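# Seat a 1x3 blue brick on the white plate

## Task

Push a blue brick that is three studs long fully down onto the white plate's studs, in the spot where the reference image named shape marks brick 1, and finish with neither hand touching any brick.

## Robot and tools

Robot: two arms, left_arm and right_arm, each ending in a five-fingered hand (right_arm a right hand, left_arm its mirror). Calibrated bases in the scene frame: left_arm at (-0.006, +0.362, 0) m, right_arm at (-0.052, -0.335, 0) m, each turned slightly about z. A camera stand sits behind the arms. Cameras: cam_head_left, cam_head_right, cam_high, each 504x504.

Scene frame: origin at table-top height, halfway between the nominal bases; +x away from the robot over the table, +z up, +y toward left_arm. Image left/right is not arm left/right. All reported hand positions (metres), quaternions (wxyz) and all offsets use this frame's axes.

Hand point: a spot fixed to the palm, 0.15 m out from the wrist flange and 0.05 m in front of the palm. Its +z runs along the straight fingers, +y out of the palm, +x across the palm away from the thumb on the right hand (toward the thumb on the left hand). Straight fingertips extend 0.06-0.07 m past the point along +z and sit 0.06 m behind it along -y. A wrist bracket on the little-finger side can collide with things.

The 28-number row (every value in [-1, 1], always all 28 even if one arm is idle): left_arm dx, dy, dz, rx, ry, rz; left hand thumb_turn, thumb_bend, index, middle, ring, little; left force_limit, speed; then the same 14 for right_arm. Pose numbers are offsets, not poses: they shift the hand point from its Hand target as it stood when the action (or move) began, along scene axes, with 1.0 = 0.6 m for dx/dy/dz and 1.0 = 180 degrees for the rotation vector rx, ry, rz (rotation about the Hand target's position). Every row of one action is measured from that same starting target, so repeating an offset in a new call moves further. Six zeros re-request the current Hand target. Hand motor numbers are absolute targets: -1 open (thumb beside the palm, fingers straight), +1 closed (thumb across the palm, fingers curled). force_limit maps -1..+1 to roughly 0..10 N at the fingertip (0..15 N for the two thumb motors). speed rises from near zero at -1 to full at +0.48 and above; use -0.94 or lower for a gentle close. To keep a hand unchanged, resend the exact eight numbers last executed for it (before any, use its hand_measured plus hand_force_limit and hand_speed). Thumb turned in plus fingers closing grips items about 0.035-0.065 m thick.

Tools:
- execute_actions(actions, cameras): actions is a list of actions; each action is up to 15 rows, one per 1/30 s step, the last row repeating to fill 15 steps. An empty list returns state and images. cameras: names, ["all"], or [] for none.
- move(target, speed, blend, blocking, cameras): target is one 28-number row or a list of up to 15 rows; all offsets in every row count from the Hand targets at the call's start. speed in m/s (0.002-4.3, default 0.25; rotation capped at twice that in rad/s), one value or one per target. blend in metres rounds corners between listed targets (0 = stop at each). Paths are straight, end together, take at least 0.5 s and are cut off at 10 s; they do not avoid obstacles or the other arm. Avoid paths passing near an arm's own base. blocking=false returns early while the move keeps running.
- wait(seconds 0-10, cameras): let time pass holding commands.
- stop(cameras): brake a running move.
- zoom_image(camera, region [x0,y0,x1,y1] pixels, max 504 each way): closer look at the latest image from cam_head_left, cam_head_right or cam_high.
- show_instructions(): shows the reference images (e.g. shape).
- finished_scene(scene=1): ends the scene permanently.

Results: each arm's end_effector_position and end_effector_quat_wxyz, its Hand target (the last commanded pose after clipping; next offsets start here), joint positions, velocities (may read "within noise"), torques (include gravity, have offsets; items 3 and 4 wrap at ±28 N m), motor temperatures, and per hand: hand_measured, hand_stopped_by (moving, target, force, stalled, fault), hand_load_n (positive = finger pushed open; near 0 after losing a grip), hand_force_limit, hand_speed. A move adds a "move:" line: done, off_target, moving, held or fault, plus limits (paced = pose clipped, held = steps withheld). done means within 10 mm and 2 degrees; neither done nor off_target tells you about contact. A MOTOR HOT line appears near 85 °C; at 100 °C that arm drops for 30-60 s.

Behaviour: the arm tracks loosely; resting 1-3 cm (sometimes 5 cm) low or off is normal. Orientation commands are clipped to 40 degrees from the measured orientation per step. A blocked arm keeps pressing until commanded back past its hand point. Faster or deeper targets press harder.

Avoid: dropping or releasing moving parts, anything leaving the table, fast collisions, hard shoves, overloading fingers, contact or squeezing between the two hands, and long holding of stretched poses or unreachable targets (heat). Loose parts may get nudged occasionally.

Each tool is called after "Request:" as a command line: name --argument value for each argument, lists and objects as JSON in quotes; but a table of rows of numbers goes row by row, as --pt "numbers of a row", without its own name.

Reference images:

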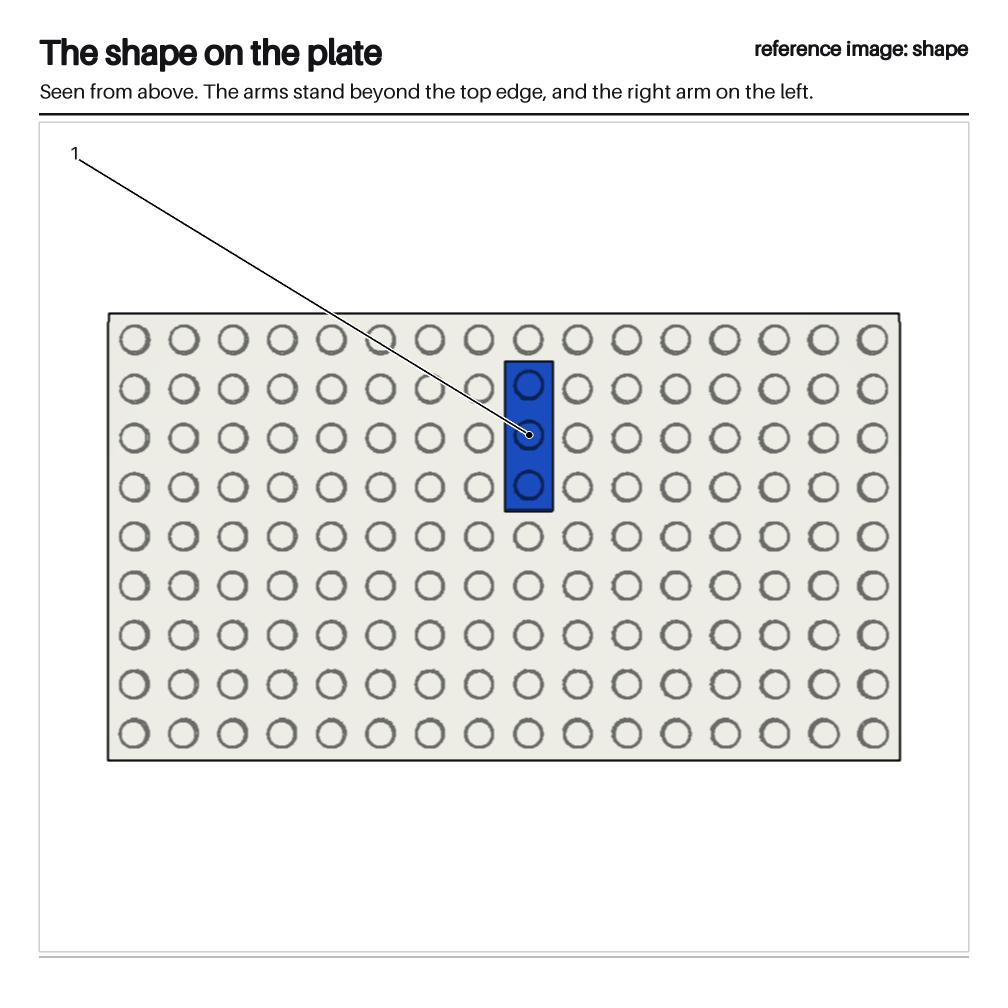

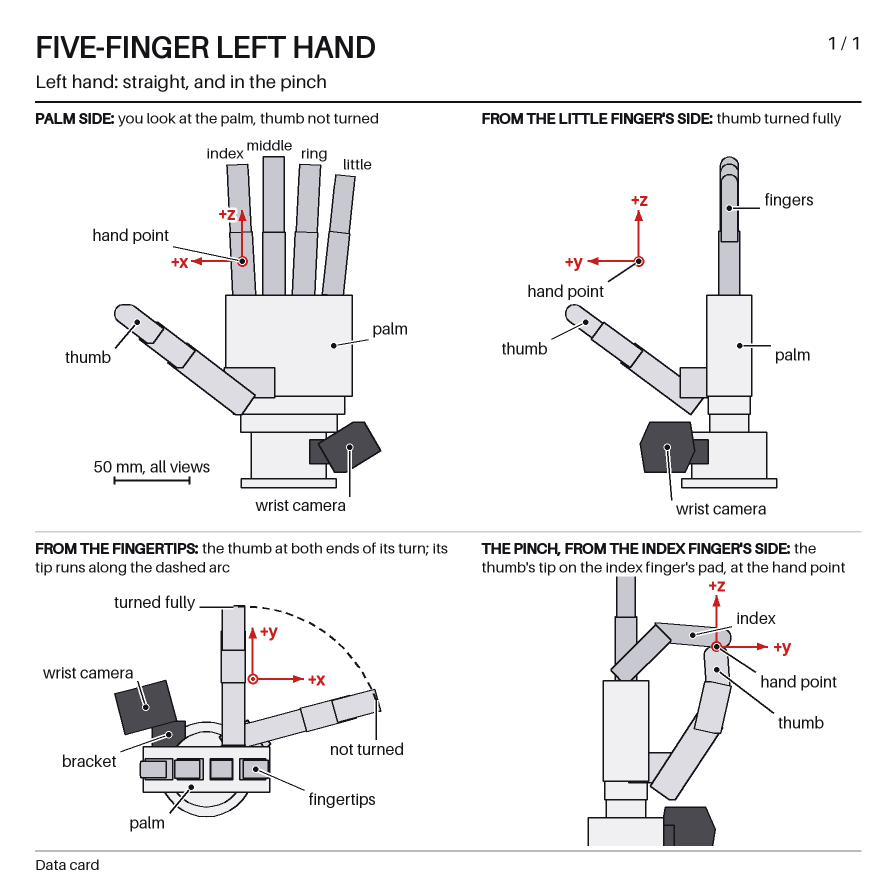

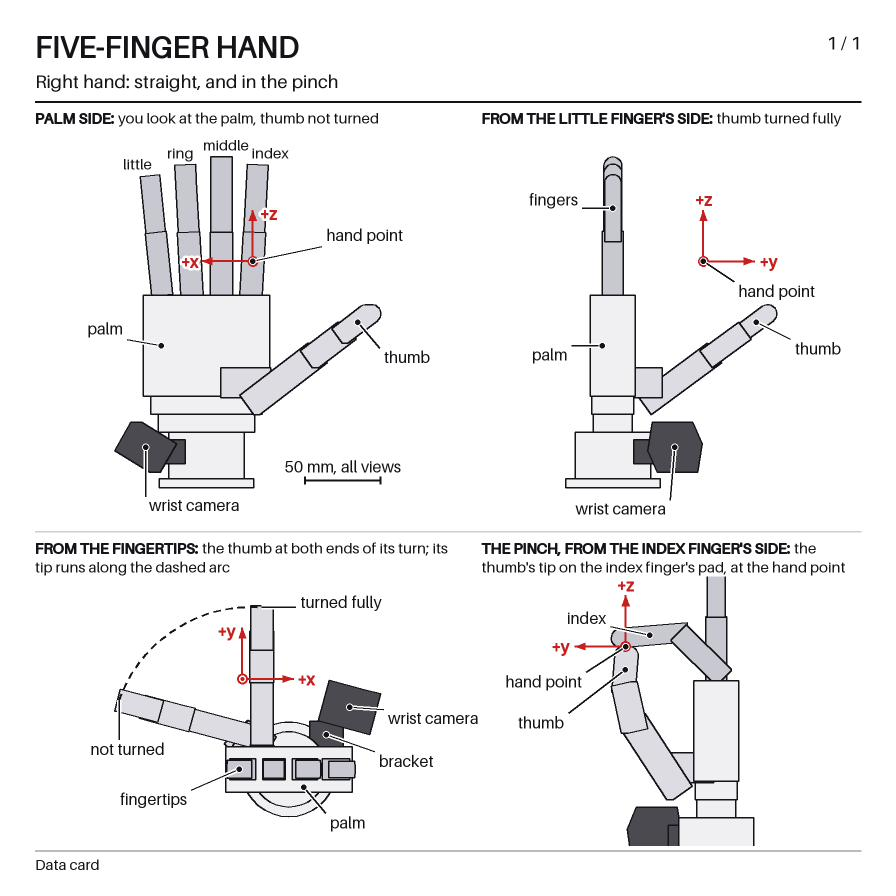

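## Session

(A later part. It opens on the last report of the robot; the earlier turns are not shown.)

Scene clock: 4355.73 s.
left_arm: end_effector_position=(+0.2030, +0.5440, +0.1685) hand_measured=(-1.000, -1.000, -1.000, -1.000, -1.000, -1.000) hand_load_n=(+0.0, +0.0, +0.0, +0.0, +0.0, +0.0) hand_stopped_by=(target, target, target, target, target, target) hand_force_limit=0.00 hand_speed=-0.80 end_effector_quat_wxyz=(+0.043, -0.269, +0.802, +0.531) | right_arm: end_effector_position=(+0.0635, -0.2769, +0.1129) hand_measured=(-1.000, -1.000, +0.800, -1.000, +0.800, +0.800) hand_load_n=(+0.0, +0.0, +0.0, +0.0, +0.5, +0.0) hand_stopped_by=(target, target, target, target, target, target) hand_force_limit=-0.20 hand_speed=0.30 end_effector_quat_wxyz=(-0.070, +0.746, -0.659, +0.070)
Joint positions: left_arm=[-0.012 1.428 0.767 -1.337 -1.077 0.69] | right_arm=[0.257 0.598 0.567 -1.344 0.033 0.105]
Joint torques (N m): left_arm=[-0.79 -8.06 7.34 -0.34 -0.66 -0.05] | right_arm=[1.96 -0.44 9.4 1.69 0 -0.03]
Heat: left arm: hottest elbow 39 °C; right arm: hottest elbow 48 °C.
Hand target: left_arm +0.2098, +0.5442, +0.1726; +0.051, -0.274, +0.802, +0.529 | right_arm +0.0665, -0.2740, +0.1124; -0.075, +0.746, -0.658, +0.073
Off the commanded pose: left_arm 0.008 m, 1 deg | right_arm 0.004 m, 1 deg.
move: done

Request:
move --pt "0 0 0 0 0 0 -1 -1 -1 -1 -1 -1 0.0 -0.8 -0.0042 -0.0045 -0.0205 0 0 0 -1 -1 0.8 -1 0.8 0.8 -0.2 0.3" --speed 0.02

Request:
move --pt "0 0 0 0 0 0 -1 -1 -1 -1 -1 -1 0.0 -0.8 0 0 -0.0035 0 0 0 -1 -1 0.8 -1 0.8 0.8 -0.2 0.3" --speed 0.02 --cameras '["cam_high"]'

Request:
zoom_image --camera "cam_high" --region '[200, 160, 216, 176]'

Scene clock: 4363.20 s.
left_arm: end_effector_position=(+0.2030, +0.5440, +0.1685) hand_measured=(-1.000, -1.000, -1.000, -1.000, -1.000, -1.000) hand_load_n=(+0.0, +0.0, +0.0, +0.0, +0.0, +0.0) hand_stopped_by=(target, target, target, target, target, target) hand_force_limit=0.00 hand_speed=-0.80 end_effector_quat_wxyz=(+0.043, -0.269, +0.802, +0.531) | right_arm: end_effector_position=(+0.0614, -0.2773, +0.1017) hand_measured=(-1.000, -1.000, +0.800, -1.000, +0.800, +0.800) hand_load_n=(+0.0, +0.0, +0.0, -0.5, +0.0, +0.0) hand_stopped_by=(target, target, target, target, target, target) hand_force_limit=-0.20 hand_speed=0.30 end_effector_quat_wxyz=(-0.069, +0.746, -0.659, +0.069)
Joint positions: left_arm=[-0.012 1.428 0.767 -1.337 -1.077 0.69] | right_arm=[0.257 0.595 0.537 -1.32 0.033 0.105]
Joint torques (N m): left_arm=[-0.79 -8.06 7.34 -0.32 -0.66 -0.05] | right_arm=[0.21 -1.32 8.87 1.69 -0.07 -0.14]
Heat: left arm: hottest elbow 39 °C; right arm: hottest elbow 47 °C.
Hand target: left_arm +0.2098, +0.5442, +0.1726; +0.051, -0.274, +0.802, +0.529 | right_arm +0.0640, -0.2767, +0.1001; -0.075, +0.746, -0.658, +0.073
Off the commanded pose: left_arm 0.008 m, 1 deg | right_arm 0.003 m, 1 deg.
move: done

Scene clock: 4363.90 s.
left_arm: end_effector_position=(+0.2030, +0.5440, +0.1685) hand_measured=(-1.000, -1.000, -1.000, -1.000, -1.000, -1.000) hand_load_n=(+0.0, +0.0, +0.0, +0.0, +0.0, +0.5) hand_stopped_by=(target, target, target, target, target, target) hand_force_limit=0.00 hand_speed=-0.80 end_effector_quat_wxyz=(+0.043, -0.269, +0.802, +0.531) | right_arm: end_effector_position=(+0.0614, -0.2773, +0.1015) hand_measured=(-1.000, -1.000, +0.800, -1.000, +0.800, +0.800) hand_load_n=(+0.0, +0.0, +0.0, -1.0, +0.0, -0.5) hand_stopped_by=(target, target, target, target, target, target) hand_force_limit=-0.20 hand_speed=0.30 end_effector_quat_wxyz=(-0.070, +0.746, -0.659, +0.069)
Joint positions: left_arm=[-0.012 1.428 0.767 -1.337 -1.077 0.69] | right_arm=[0.257 0.593 0.536 -1.319 0.033 0.105]
Joint torques (N m): left_arm=[-0.79 -8.06 7.32 -0.32 -0.66 -0.05] | right_arm=[0.56 -1.08 8.59 1.96 -0.09 -0.12]
Heat: left arm: hottest elbow 39 °C; right arm: hottest elbow 47 °C.
Hand target: left_arm +0.2098, +0.5442, +0.1726; +0.051, -0.274, +0.802, +0.529 | right_arm +0.0641, -0.2767, +0.0981; -0.075, +0.746, -0.658, +0.073
Off the commanded pose: left_arm 0.008 m, 1 deg | right_arm 0.004 m, 1 deg.
move: done
Images, in order (width x height): cam_high 504x504.

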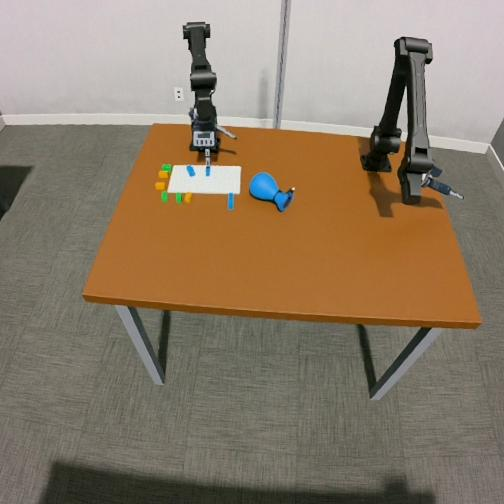

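Scaled by 31.500.

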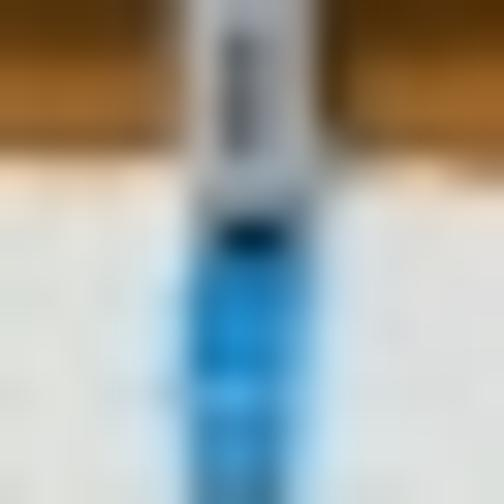

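Request:
move --pt "0 0 0 0 0 0 -1 -1 -1 -1 -1 -1 0.0 -0.8 -0.0075 -0.0005 -0.016 0 0 0 -1 -1 0.8 -1 0.8 0.8 -0.2 0.3" --speed 0.02 --cameras '["cam_high"]'

Request:
zoom_image --camera "cam_high" --region '[200, 160, 216, 176]'

Scene clock: 4370.97 s.
left_arm: end_effector_position=(+0.2030, +0.5440, +0.1685) hand_measured=(-1.000, -1.000, -1.000, -1.000, -1.000, -1.000) hand_load_n=(+0.0, +0.0, +0.0, +0.0, +0.0, +0.0) hand_stopped_by=(target, target, target, target, target, target) hand_force_limit=0.00 hand_speed=-0.80 end_effector_quat_wxyz=(+0.043, -0.269, +0.802, +0.531) | right_arm: end_effector_position=(+0.0599, -0.2777, +0.0993) hand_measured=(-1.000, -1.000, +0.800, -1.000, +0.800, +0.800) hand_load_n=(+0.0, +0.0, +0.0, -2.0, +0.0, +0.0) hand_stopped_by=(target, target, target, target, target, target) hand_force_limit=-0.20 hand_speed=0.30 end_effector_quat_wxyz=(-0.077, +0.745, -0.659, +0.075)
Joint positions: left_arm=[-0.012 1.428 0.767 -1.337 -1.077 0.69] | right_arm=[0.257 0.567 0.523 -1.314 0.033 0.105]
Joint torques (N m): left_arm=[-0.79 -8.06 7.32 -0.34 -0.66 -0.05] | right_arm=[0.91 -0.56 7.17 2.26 -0.07 -0.09]
Heat: left arm: hottest elbow 39 °C; right arm: hottest elbow 46 °C.
Hand target: left_arm +0.2098, +0.5442, +0.1726; +0.051, -0.274, +0.802, +0.529 | right_arm +0.0596, -0.2769, +0.0885; -0.075, +0.746, -0.658, +0.073
Off the commanded pose: left_arm 0.008 m, 1 deg | right_arm 0.011 m, 0 deg.
move: off_target (right_arm)
Images, in order (width x height): cam_high 504x504.

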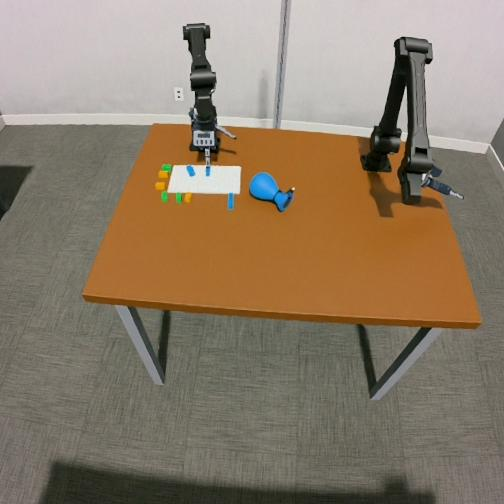

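Scaled by 31.500.

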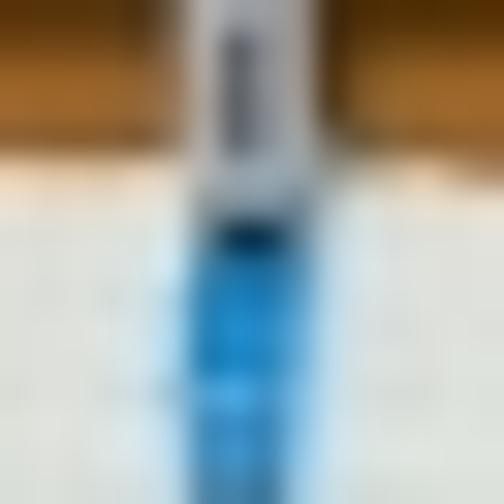

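Request:
move --pt "0 0 0 0 0 0 -1 -1 -1 -1 -1 -1 0.0 -0.8 0.0 0 -0.018 0 0 0 -1 -1 0.8 -1 0.8 0.8 -0.2 0.3" --speed 0.02 --cameras '["cam_high","cam_head_left"]'

Request:
zoom_image --camera "cam_high" --region '[200, 160, 216, 176]'

Request:
zoom_image --camera "cam_head_left" --region '[380, 346, 408, 374]'

Scene clock: 4377.27 s.
left_arm: end_effector_position=(+0.2030, +0.5440, +0.1685) hand_measured=(-1.000, -1.000, -1.000, -1.000, -1.000, -1.000) hand_load_n=(+0.0, +0.0, +0.0, +0.0, +0.0, +0.0) hand_stopped_by=(target, target, target, target, target, target) hand_force_limit=0.00 hand_speed=-0.80 end_effector_quat_wxyz=(+0.043, -0.269, +0.802, +0.531) | right_arm: end_effector_position=(+0.0591, -0.2779, +0.0975) hand_measured=(-1.000, -1.000, +0.800, -1.000, +0.800, +0.800) hand_load_n=(+0.0, +0.0, +0.0, -5.0, +0.5, +0.0) hand_stopped_by=(target, target, target, target, target, target) hand_force_limit=-0.20 hand_speed=0.30 end_effector_quat_wxyz=(-0.080, +0.744, -0.658, +0.077)
Joint positions: left_arm=[-0.012 1.428 0.767 -1.337 -1.077 0.69] | right_arm=[0.257 0.556 0.516 -1.31 0.033 0.105]
Joint torques (N m): left_arm=[-0.79 -8.06 7.34 -0.34 -0.66 -0.05] | right_arm=[1.08 0.5 5.37 3.15 -0.05 -0.1]
Heat: left arm: hottest elbow 39 °C; right arm: hottest elbow 45 °C.
Hand target: left_arm +0.2098, +0.5442, +0.1726; +0.051, -0.274, +0.802, +0.529 | right_arm +0.0594, -0.2770, +0.0776; -0.075, +0.746, -0.658, +0.073
Off the commanded pose: left_arm 0.008 m, 1 deg | right_arm 0.020 m, 1 deg.
move: off_target (right_arm)
Images, in order (width x height): cam_head_left 504x504, cam_high 504x504.

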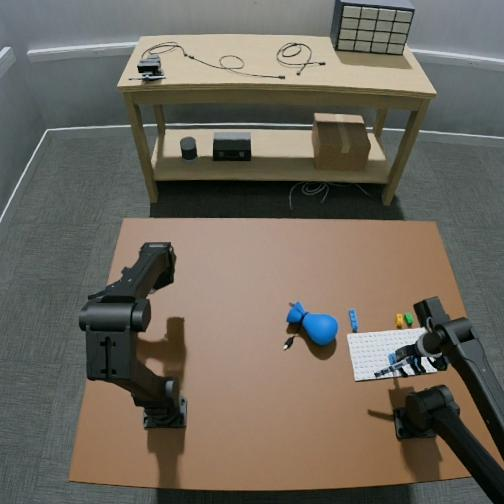

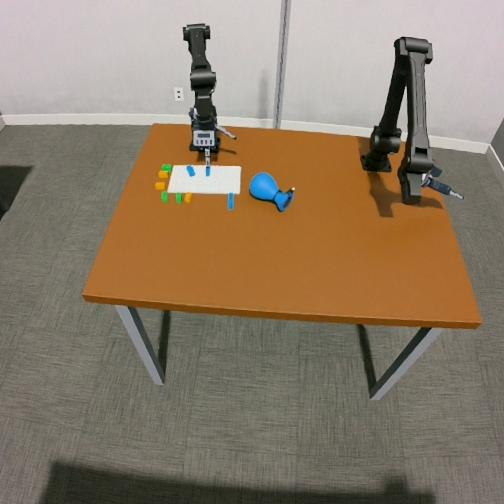

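Scaled by 31.500.

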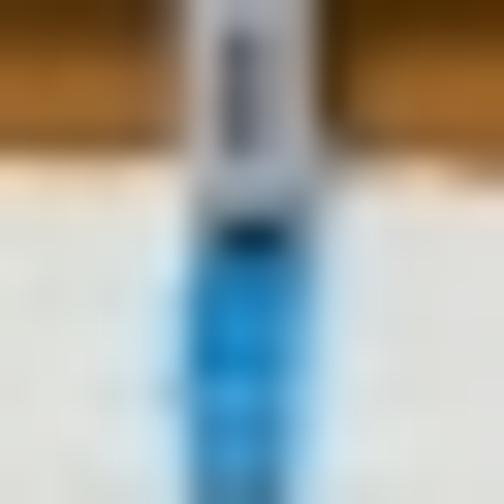

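Scaled by 18.000.

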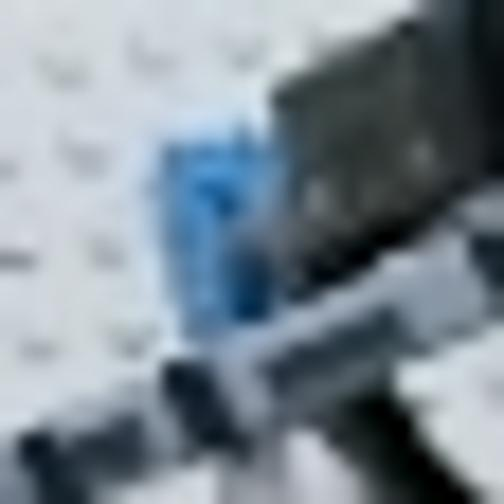

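Request:
move --pt "0 0 0 0 0 0 -1 -1 -1 -1 -1 -1 0.0 -0.8 0.0 0 -0.018 0 0 0 -1 -1 0.8 -1 0.8 0.8 -0.2 0.3" --speed 0.02 --cameras '["cam_high"]'

Request:
zoom_image --camera "cam_high" --region '[200, 160, 216, 176]'

Scene clock: 4388.17 s.
left_arm: end_effector_position=(+0.2030, +0.5440, +0.1685) hand_measured=(-1.000, -1.000, -1.000, -1.000, -1.000, -1.000) hand_load_n=(+0.0, +0.0, +0.0, +0.0, +0.0, +0.0) hand_stopped_by=(target, target, target, target, target, target) hand_force_limit=0.00 hand_speed=-0.80 end_effector_quat_wxyz=(+0.043, -0.269, +0.802, +0.531) | right_arm: end_effector_position=(+0.0586, -0.2780, +0.0959) hand_measured=(-1.000, -1.000, +0.800, -1.000, +0.800, +0.800) hand_load_n=(+0.0, +0.0, +0.0, -8.0, +0.0, +0.0) hand_stopped_by=(target, target, target, target, target, target) hand_force_limit=-0.20 hand_speed=0.30 end_effector_quat_wxyz=(-0.084, +0.744, -0.658, +0.079)
Joint positions: left_arm=[-0.012 1.428 0.767 -1.337 -1.077 0.69] | right_arm=[0.257 0.545 0.508 -1.306 0.033 0.105]
Joint torques (N m): left_arm=[-0.79 -8.06 7.34 -0.32 -0.66 -0.05] | right_arm=[0.67 1.32 3.77 3.99 -0.09 -0.12]
Heat: left arm: hottest elbow 39 °C; right arm: hottest elbow 44 °C.
Hand target: left_arm +0.2098, +0.5442, +0.1726; +0.051, -0.274, +0.802, +0.529 | right_arm +0.0595, -0.2770, +0.0668; -0.075, +0.746, -0.658, +0.073
Off the commanded pose: left_arm 0.008 m, 1 deg | right_arm 0.029 m, 1 deg.
move: off_target (right_arm)
Images, in order (width x height): cam_high 504x504.

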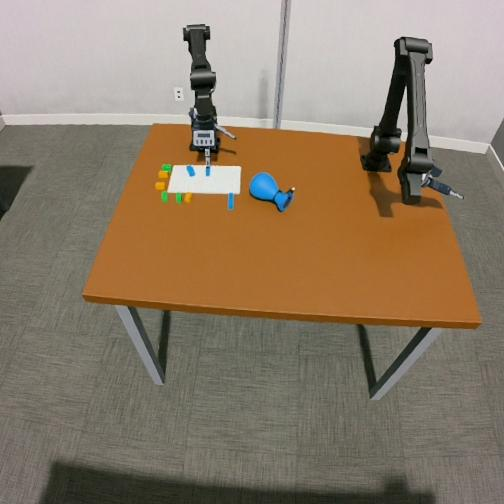

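Scaled by 31.500.

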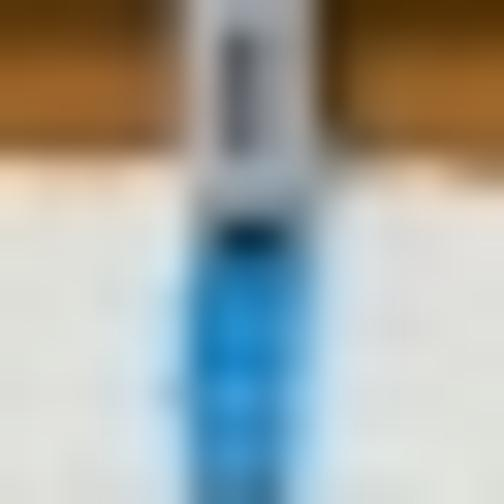

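Request:
move --pt "0 0 0 0 0 0 -1 -1 -1 -1 -1 -1 0.0 -0.8 0.02 0.003 0.119 0 0 0 -1 -1 0.8 -1 0.8 0.8 -0.2 0.3" --pt "0 0 0 0 0 0 -1 -1 -1 -1 -1 -1 0.0 -0.8 0.04 0.004 0.119 0 0 0 -1 -1 0.8 -1 0.8 0.8 -0.2 0.3" --pt "0 0 0 0 0 0 -1 -1 -1 -1 -1 -1 0.0 -0.8 0.034 0.004 0.0765 0 0 0 -1 -1 0.8 -1 0.8 0.8 -0.2 0.3" --speed 0.05 --cameras '["cam_head_left","cam_head_right","cam_high"]'

Request:
zoom_image --camera "cam_high" --region '[200, 160, 216, 176]'

Request:
zoom_image --camera "cam_head_left" --region '[380, 346, 408, 374]'

Scene clock: 4414.07 s.
left_arm: end_effector_position=(+0.2030, +0.5440, +0.1685) hand_measured=(-1.000, -1.000, -1.000, -1.000, -1.000, -1.000) hand_load_n=(+0.0, +0.0, +0.0, +0.0, +0.0, +0.0) hand_stopped_by=(target, target, target, target, target, target) hand_force_limit=0.00 hand_speed=-0.80 end_effector_quat_wxyz=(+0.043, -0.269, +0.802, +0.531) | right_arm: end_effector_position=(+0.0761, -0.2739, +0.1132) hand_measured=(-1.000, -1.000, +0.800, -1.000, +0.800, +0.800) hand_load_n=(+0.0, +0.0, +0.0, +0.0, +0.5, +0.0) hand_stopped_by=(target, target, target, target, target, target) hand_force_limit=-0.20 hand_speed=0.30 end_effector_quat_wxyz=(-0.071, +0.746, -0.659, +0.070)
Joint positions: left_arm=[-0.012 1.428 0.767 -1.337 -1.077 0.69] | right_arm=[0.257 0.646 0.582 -1.31 0.033 0.104]
Joint torques (N m): left_arm=[-0.73 -8 7.32 -0.34 -0.66 -0.05] | right_arm=[-0.26 -1.26 9.25 1.55 -0.17 -0.19]
Motor temperatures (°C): left_arm=[28 29 39 28 29 27] | right_arm=[25 28 42 28 29 27]
Heat: left arm: hottest elbow 39 °C; right arm: hottest elbow 42 °C.
Hand target: left_arm +0.2098, +0.5442, +0.1726; +0.051, -0.274, +0.802, +0.529 | right_arm +0.0799, -0.2746, +0.1128; -0.075, +0.746, -0.658, +0.073
Off the commanded pose: left_arm 0.008 m, 1 deg | right_arm 0.004 m, 1 deg.
move: done

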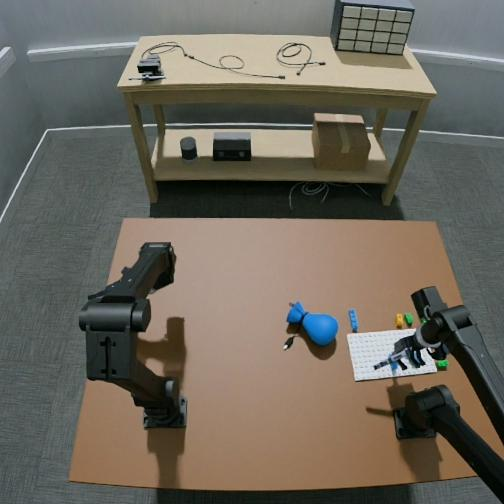

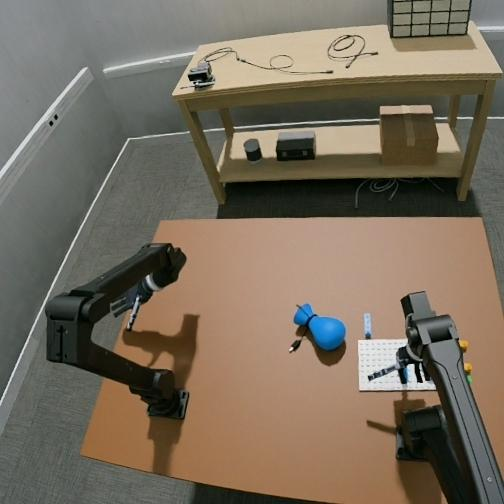

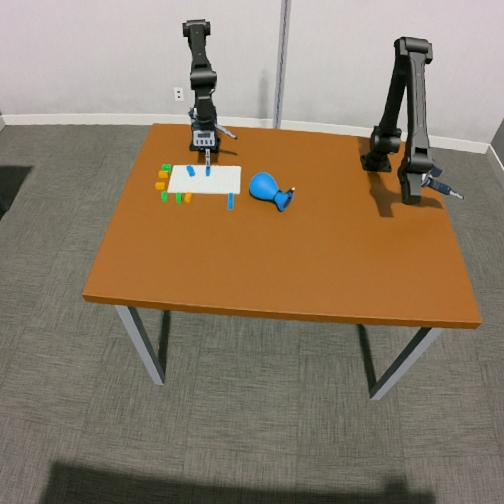

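Scaled by 31.500.

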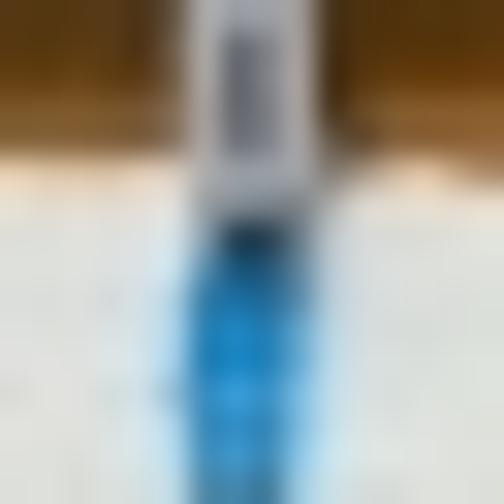

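Scaled by 18.000.

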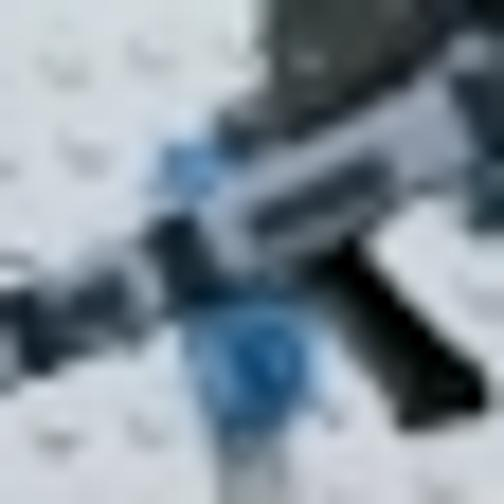

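Request:
move --pt "0 0 0 0 0 0 -1 -1 -1 -1 -1 -1 0.0 -0.8 0 -0.006 -0.0205 0 0 0 -1 -1 0.8 -1 0.8 0.8 -0.2 0.3" --speed 0.02

Request:
move --pt "0 0 0 0 0 0 -1 -1 -1 -1 -1 -1 0.0 -0.8 0 0 -0.005 0 0 0 -1 -1 0.8 -1 0.8 0.8 -0.2 0.3" --speed 0.02 --cameras '["cam_high"]'

Request:
zoom_image --camera "cam_high" --region '[200, 162, 216, 178]'

Scene clock: 4419.83 s.
left_arm: end_effector_position=(+0.2030, +0.5440, +0.1685) hand_measured=(-1.000, -1.000, -1.000, -1.000, -1.000, -1.000) hand_load_n=(+0.0, +0.0, +0.0, +0.0, +0.0, +0.0) hand_stopped_by=(target, target, target, target, target, target) hand_force_limit=0.00 hand_speed=-0.80 end_effector_quat_wxyz=(+0.043, -0.269, +0.802, +0.531) | right_arm: end_effector_position=(+0.0758, -0.2766, +0.1015) hand_measured=(-1.000, -1.000, +0.800, -1.000, +0.800, +0.800) hand_load_n=(+0.0, +0.0, +0.5, -0.5, +0.0, +0.0) hand_stopped_by=(target, target, target, target, target, target) hand_force_limit=-0.20 hand_speed=0.30 end_effector_quat_wxyz=(-0.071, +0.747, -0.658, +0.070)
Joint positions: left_arm=[-0.012 1.428 0.767 -1.337 -1.077 0.69] | right_arm=[0.24 0.646 0.551 -1.278 0.028 0.085]
Joint torques (N m): left_arm=[-0.79 -8.06 7.34 -0.32 -0.66 -0.05] | right_arm=[-0.44 -1.32 9.22 1.78 -0.18 -0.26]
Heat: left arm: hottest elbow 39 °C; right arm: hottest elbow 42 °C.
Hand target: left_arm +0.2098, +0.5442, +0.1726; +0.051, -0.274, +0.802, +0.529 | right_arm +0.0799, -0.2782, +0.1004; -0.075, +0.746, -0.658, +0.073
Off the commanded pose: left_arm 0.008 m, 1 deg | right_arm 0.005 m, 1 deg.
move: done

Scene clock: 4420.53 s.
left_arm: end_effector_position=(+0.2030, +0.5440, +0.1685) hand_measured=(-1.000, -1.000, -1.000, -1.000, -1.000, -1.000) hand_load_n=(+0.0, +0.0, +0.0, +0.0, +0.0, +0.0) hand_stopped_by=(target, target, target, target, target, target) hand_force_limit=0.00 hand_speed=-0.80 end_effector_quat_wxyz=(+0.043, -0.269, +0.802, +0.531) | right_arm: end_effector_position=(+0.0767, -0.2766, +0.1012) hand_measured=(-1.000, -1.000, +0.800, -1.000, +0.800, +0.800) hand_load_n=(+0.5, +0.0, +0.0, -1.0, +0.0, +0.0) hand_stopped_by=(target, target, target, target, target, target) hand_force_limit=-0.20 hand_speed=0.30 end_effector_quat_wxyz=(-0.072, +0.747, -0.657, +0.071)
Joint positions: left_arm=[-0.012 1.428 0.767 -1.337 -1.077 0.69] | right_arm=[0.24 0.646 0.551 -1.274 0.028 0.084]
Joint torques (N m): left_arm=[-0.79 -8 7.34 -0.32 -0.66 -0.05] | right_arm=[-0.97 -1.2 8.54 1.95 -0.18 -0.2]
Heat: left arm: hottest elbow 39 °C; right arm: hottest elbow 42 °C.
Hand target: left_arm +0.2098, +0.5442, +0.1726; +0.051, -0.274, +0.802, +0.529 | right_arm +0.0800, -0.2782, +0.0975; -0.075, +0.746, -0.658, +0.074
Off the commanded pose: left_arm 0.008 m, 1 deg | right_arm 0.005 m, 0 deg.
move: done
Images, in order (width x height): cam_high 504x504.

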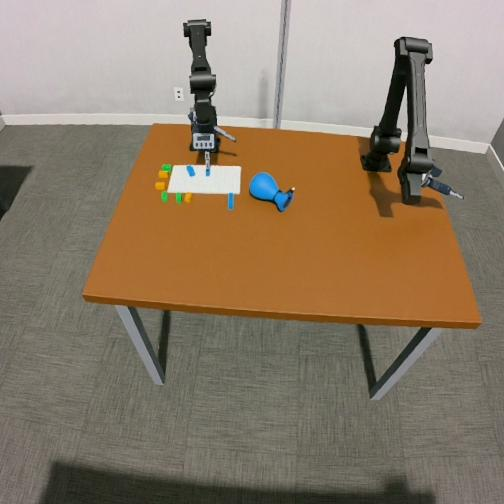

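Scaled by 31.500.

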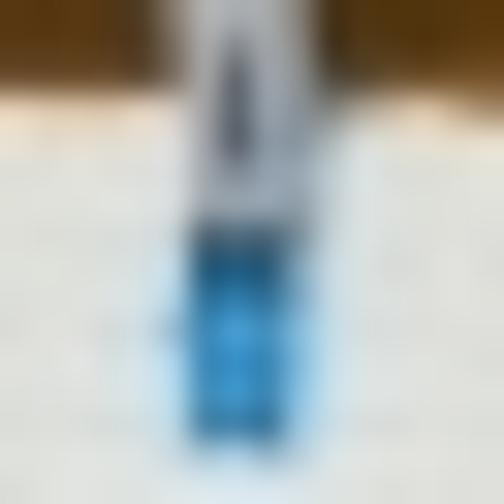

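Request:
move --pt "0 0 0 0 0 0 -1 -1 -1 -1 -1 -1 0.0 -0.8 -0.006 0.001 -0.02 0 0 0 -1 -1 0.8 -1 0.8 0.8 -0.2 0.3" --speed 0.02 --cameras '["cam_high"]'

Request:
zoom_image --camera "cam_high" --region '[200, 162, 216, 178]'

Request:
move --pt "0 0 0 0 0 0 -1 -1 -1 -1 -1 -1 0.0 -0.8 0 0 -0.016 0 0 0 -1 -1 0.8 -1 0.8 0.8 -0.2 0.3" --speed 0.02 --cameras '["cam_high"]'

Request:
zoom_image --camera "cam_high" --region '[200, 162, 216, 178]'

Scene clock: 4433.80 s.
left_arm: end_effector_position=(+0.2030, +0.5440, +0.1685) hand_measured=(-1.000, -1.000, -1.000, -1.000, -1.000, -1.000) hand_load_n=(+0.0, +0.0, +0.0, +0.0, +0.0, +0.0) hand_stopped_by=(target, target, target, target, target, target) hand_force_limit=0.00 hand_speed=-0.80 end_effector_quat_wxyz=(+0.043, -0.269, +0.802, +0.531) | right_arm: end_effector_position=(+0.0755, -0.2768, +0.0988) hand_measured=(-1.000, -1.000, +0.800, -1.000, +0.800, +0.800) hand_load_n=(+0.0, +0.0, +0.0, -3.5, +0.0, +0.0) hand_stopped_by=(target, target, target, target, target, target) hand_force_limit=-0.20 hand_speed=0.30 end_effector_quat_wxyz=(-0.077, +0.746, -0.657, +0.075)
Joint positions: left_arm=[-0.012 1.428 0.767 -1.337 -1.077 0.69] | right_arm=[0.24 0.629 0.539 -1.268 0.028 0.084]
Joint torques (N m): left_arm=[-0.79 -8.06 7.34 -0.34 -0.66 -0.05] | right_arm=[-0.09 -0.38 6.6 2.58 -0.16 -0.15]
Heat: left arm: hottest elbow 39 °C; right arm: hottest elbow 42 °C.
Hand target: left_arm +0.2098, +0.5442, +0.1726; +0.051, -0.274, +0.802, +0.529 | right_arm +0.0764, -0.2776, +0.0855; -0.075, +0.746, -0.658, +0.074
Off the commanded pose: left_arm 0.008 m, 1 deg | right_arm 0.013 m, 0 deg.
move: off_target (right_arm)
Images, in order (width x height): cam_high 504x504.

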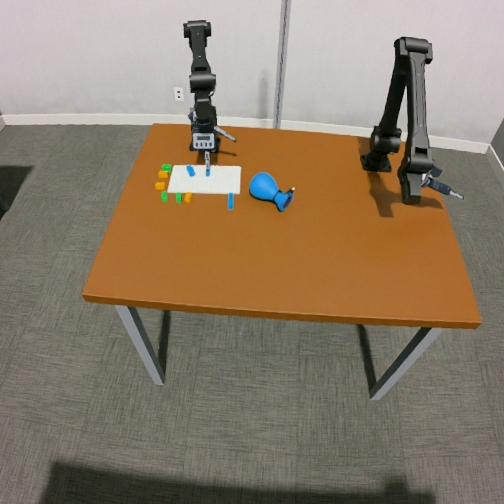

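Scaled by 31.500.

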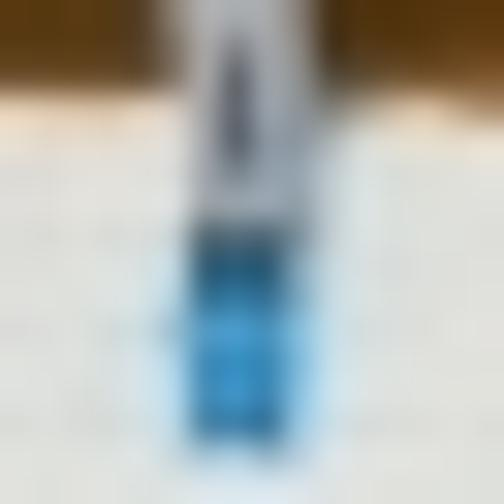

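Scene clock: 4434.60 s.
left_arm: end_effector_position=(+0.2030, +0.5440, +0.1685) hand_measured=(-1.000, -1.000, -1.000, -1.000, -1.000, -1.000) hand_load_n=(+0.0, +0.0, +0.0, +0.0, +0.0, +0.0) hand_stopped_by=(target, target, target, target, target, target) hand_force_limit=0.00 hand_speed=-0.80 end_effector_quat_wxyz=(+0.043, -0.269, +0.802, +0.531) | right_arm: end_effector_position=(+0.0750, -0.2769, +0.0973) hand_measured=(-1.000, -1.000, +0.800, -1.000, +0.800, +0.800) hand_load_n=(+0.0, +0.0, +0.0, -6.0, +0.0, +0.0) hand_stopped_by=(target, target, target, target, target, target) hand_force_limit=-0.20 hand_speed=0.30 end_effector_quat_wxyz=(-0.080, +0.746, -0.657, +0.077)
Joint positions: left_arm=[-0.012 1.428 0.767 -1.337 -1.077 0.69] | right_arm=[0.24 0.619 0.532 -1.263 0.028 0.084]
Joint torques (N m): left_arm=[-0.79 -8 7.32 -0.34 -0.66 -0.05] | right_arm=[-0.38 0.15 5.19 3.38 -0.13 -0.18]
Heat: left arm: hottest elbow 39 °C; right arm: hottest elbow 42 °C.
Hand target: left_arm +0.2098, +0.5442, +0.1726; +0.051, -0.274, +0.802, +0.529 | right_arm +0.0763, -0.2776, +0.0758; -0.075, +0.746, -0.658, +0.074
Off the commanded pose: left_arm 0.008 m, 1 deg | right_arm 0.021 m, 1 deg.
move: off_target (right_arm)
Images, in order (width x height): cam_high 504x504.

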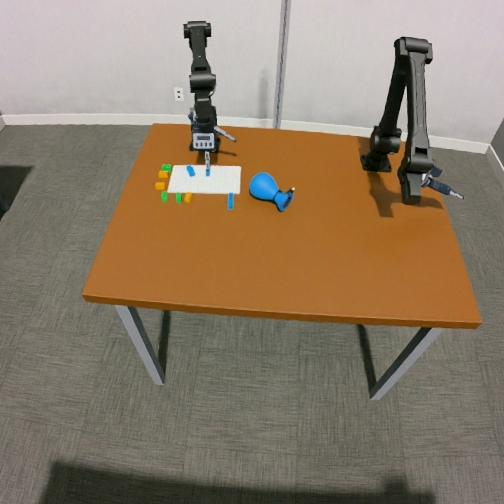

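Scaled by 31.500.

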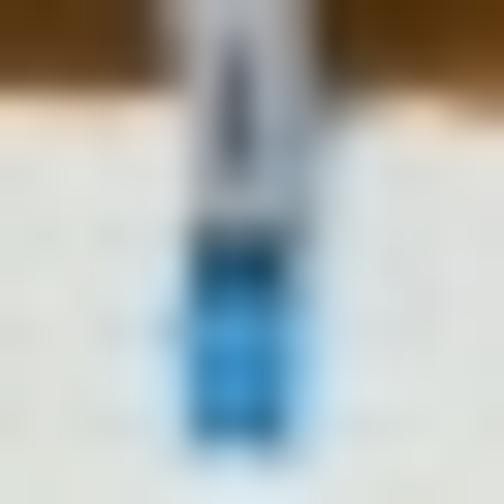

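Request:
move --pt "0 0 0 0 0 0 -1 -1 -1 -1 -1 -1 0.0 -0.8 0.02 0.0 0.104 0 0 0 -1 -1 0.8 -1 0.8 0.8 -0.2 0.3" --pt "0 0 0 0 0 0 -1 -1 -1 -1 -1 -1 0.0 -0.8 0.0112 -0.0957 0.082 0.0333 0 0 -1 -1 -1 0.8 0.8 0.8 -0.2 0.3" --pt "0 0 0 0 0 0 -1 -1 -1 -1 -1 -1 0.0 -0.8 0.0112 -0.0957 0.0132 0.0333 0 0 -1 -1 -1 0.8 0.8 0.8 -0.2 0.3" --speed '[0.05,0.12,0.05]' --cameras '["cam_head_left","cam_head_right","cam_high"]'

Request:
zoom_image --camera "cam_head_left" --region '[380, 348, 408, 376]'

Request:
zoom_image --camera "cam_head_right" --region '[390, 358, 418, 386]'

Request:
zoom_image --camera "cam_high" --region '[194, 158, 218, 182]'

Scene clock: 4476.93 s.
left_arm: end_effector_position=(+0.2030, +0.5440, +0.1685) hand_measured=(-1.000, -1.000, -1.000, -1.000, -1.000, -1.000) hand_load_n=(-0.5, +0.0, -0.5, +0.0, +0.0, +0.0) hand_stopped_by=(target, target, target, target, target, target) hand_force_limit=0.00 hand_speed=-0.80 end_effector_quat_wxyz=(+0.043, -0.269, +0.802, +0.531) | right_arm: end_effector_position=(+0.0803, -0.3321, +0.0853) hand_measured=(-1.000, -1.000, -1.000, +0.800, +0.800, +0.800) hand_load_n=(+0.0, +0.0, +0.0, +0.0, +0.5, +0.0) hand_stopped_by=(target, target, target, target, target, target) hand_force_limit=-0.20 hand_speed=0.30 end_effector_quat_wxyz=(-0.112, +0.742, -0.660, +0.036)
Joint positions: left_arm=[-0.012 1.428 0.767 -1.337 -1.077 0.69] | right_arm=[-0.251 0.691 0.514 -1.229 -0.171 -0.378]
Joint torques (N m): left_arm=[-0.79 -8 7.34 -0.32 -0.66 -0.05] | right_arm=[-0.85 -0.73 9.1 1.55 -0.38 -0.22]
Heat: left arm: hottest elbow 39 °C; right arm: hottest elbow 41 °C.
Hand target: left_arm +0.2098, +0.5442, +0.1726; +0.051, -0.274, +0.802, +0.529 | right_arm +0.0831, -0.3351, +0.0838; -0.114, +0.741, -0.661, +0.039
Off the commanded pose: left_arm 0.008 m, 1 deg | right_arm 0.004 m, 0 deg.
move: done

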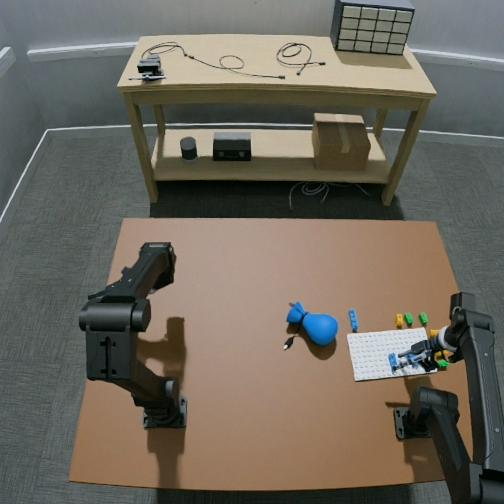

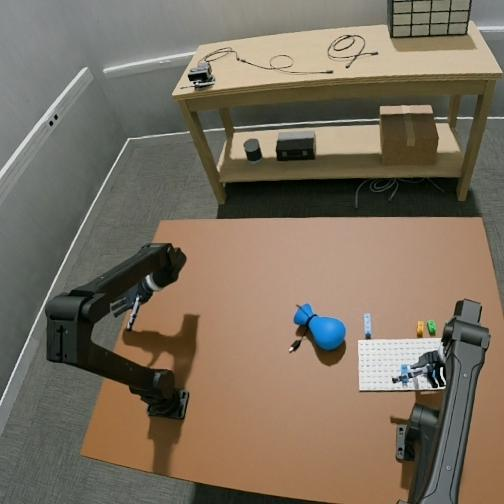

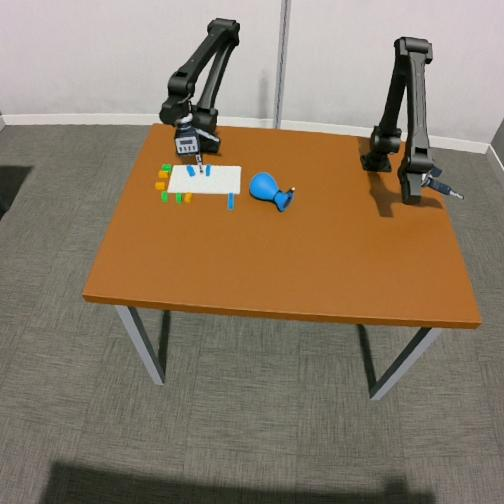

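Scaled by 18.000.

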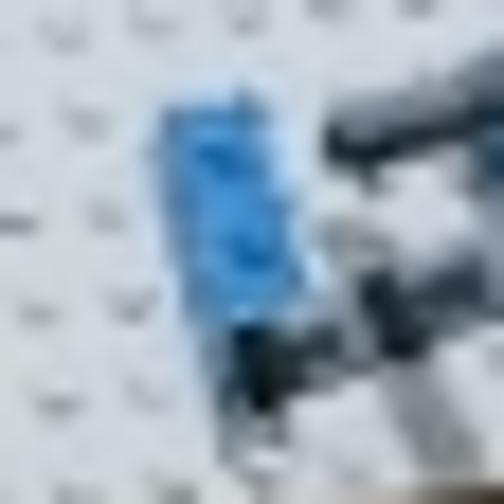

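Scaled by 18.000.

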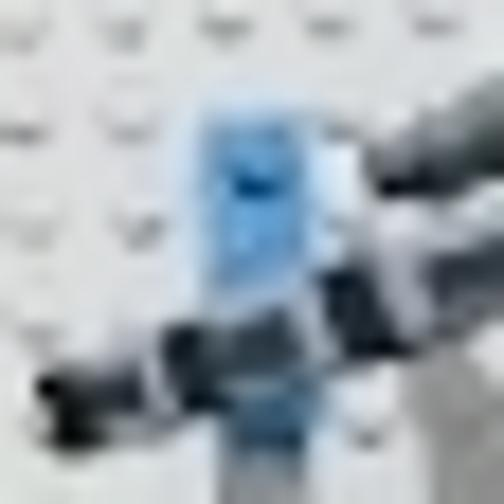

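Scaled by 21.000.

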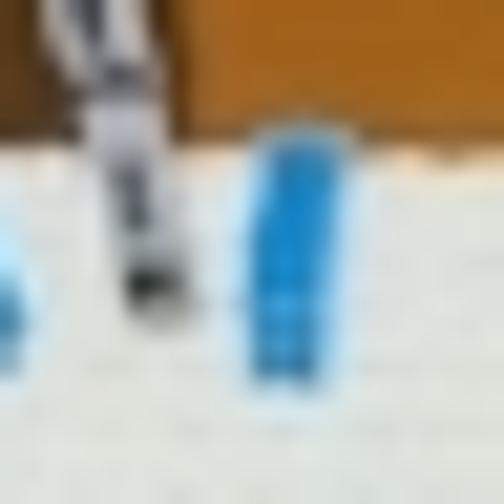

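Request:
move --pt "0 0 0 0 0 0 -1 -1 -1 -1 -1 -1 0.0 -0.8 -0.003 0.0187 0 0 0 0 -1 -1 -1 0.8 0.8 0.8 -0.2 0.3" --speed 0.02 --cameras '["cam_head_right"]'

Request:
zoom_image --camera "cam_head_right" --region '[394, 360, 416, 382]'

Scene clock: 4484.30 s.
left_arm: end_effector_position=(+0.2030, +0.5440, +0.1685) hand_measured=(-1.000, -1.000, -1.000, -1.000, -1.000, -1.000) hand_load_n=(+0.0, +0.0, +0.0, +0.0, +0.0, +0.0) hand_stopped_by=(target, target, target, target, target, target) hand_force_limit=0.00 hand_speed=-0.80 end_effector_quat_wxyz=(+0.043, -0.269, +0.802, +0.531) | right_arm: end_effector_position=(+0.0785, -0.3254, +0.0835) hand_measured=(-1.000, -1.000, -1.000, +0.800, +0.800, +0.800) hand_load_n=(+0.0, +0.0, +0.0, +0.0, +0.0, +0.0) hand_stopped_by=(target, target, target, target, target, target) hand_force_limit=-0.20 hand_speed=0.30 end_effector_quat_wxyz=(-0.111, +0.740, -0.662, +0.033)
Joint positions: left_arm=[-0.012 1.428 0.767 -1.337 -1.077 0.69] | right_arm=[-0.215 0.685 0.507 -1.229 -0.165 -0.338]
Joint torques (N m): left_arm=[-0.79 -8 7.34 -0.34 -0.66 -0.05] | right_arm=[1.96 -2.14 9.02 1.44 -0.17 -0.02]
Heat: left arm: hottest elbow 39 °C; right arm: hottest elbow 41 °C.
Hand target: left_arm +0.2098, +0.5442, +0.1726; +0.051, -0.274, +0.802, +0.529 | right_arm +0.0812, -0.3238, +0.0837; -0.114, +0.741, -0.661, +0.039
Off the commanded pose: left_arm 0.008 m, 1 deg | right_arm 0.003 m, 1 deg.
move: done
Images, in order (width x height): cam_head_right 504x504.

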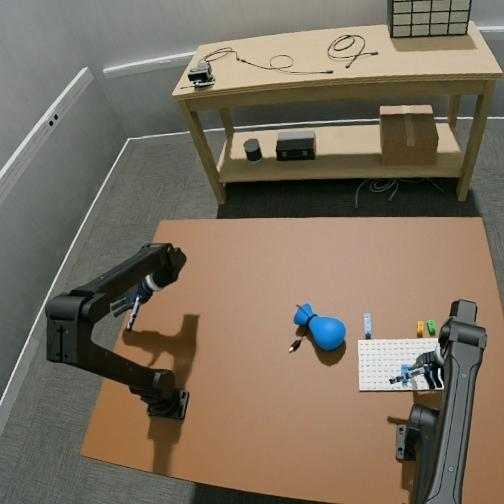

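Scaled by 22.909.

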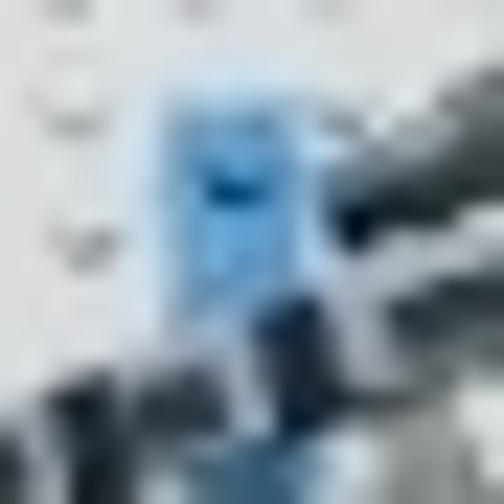

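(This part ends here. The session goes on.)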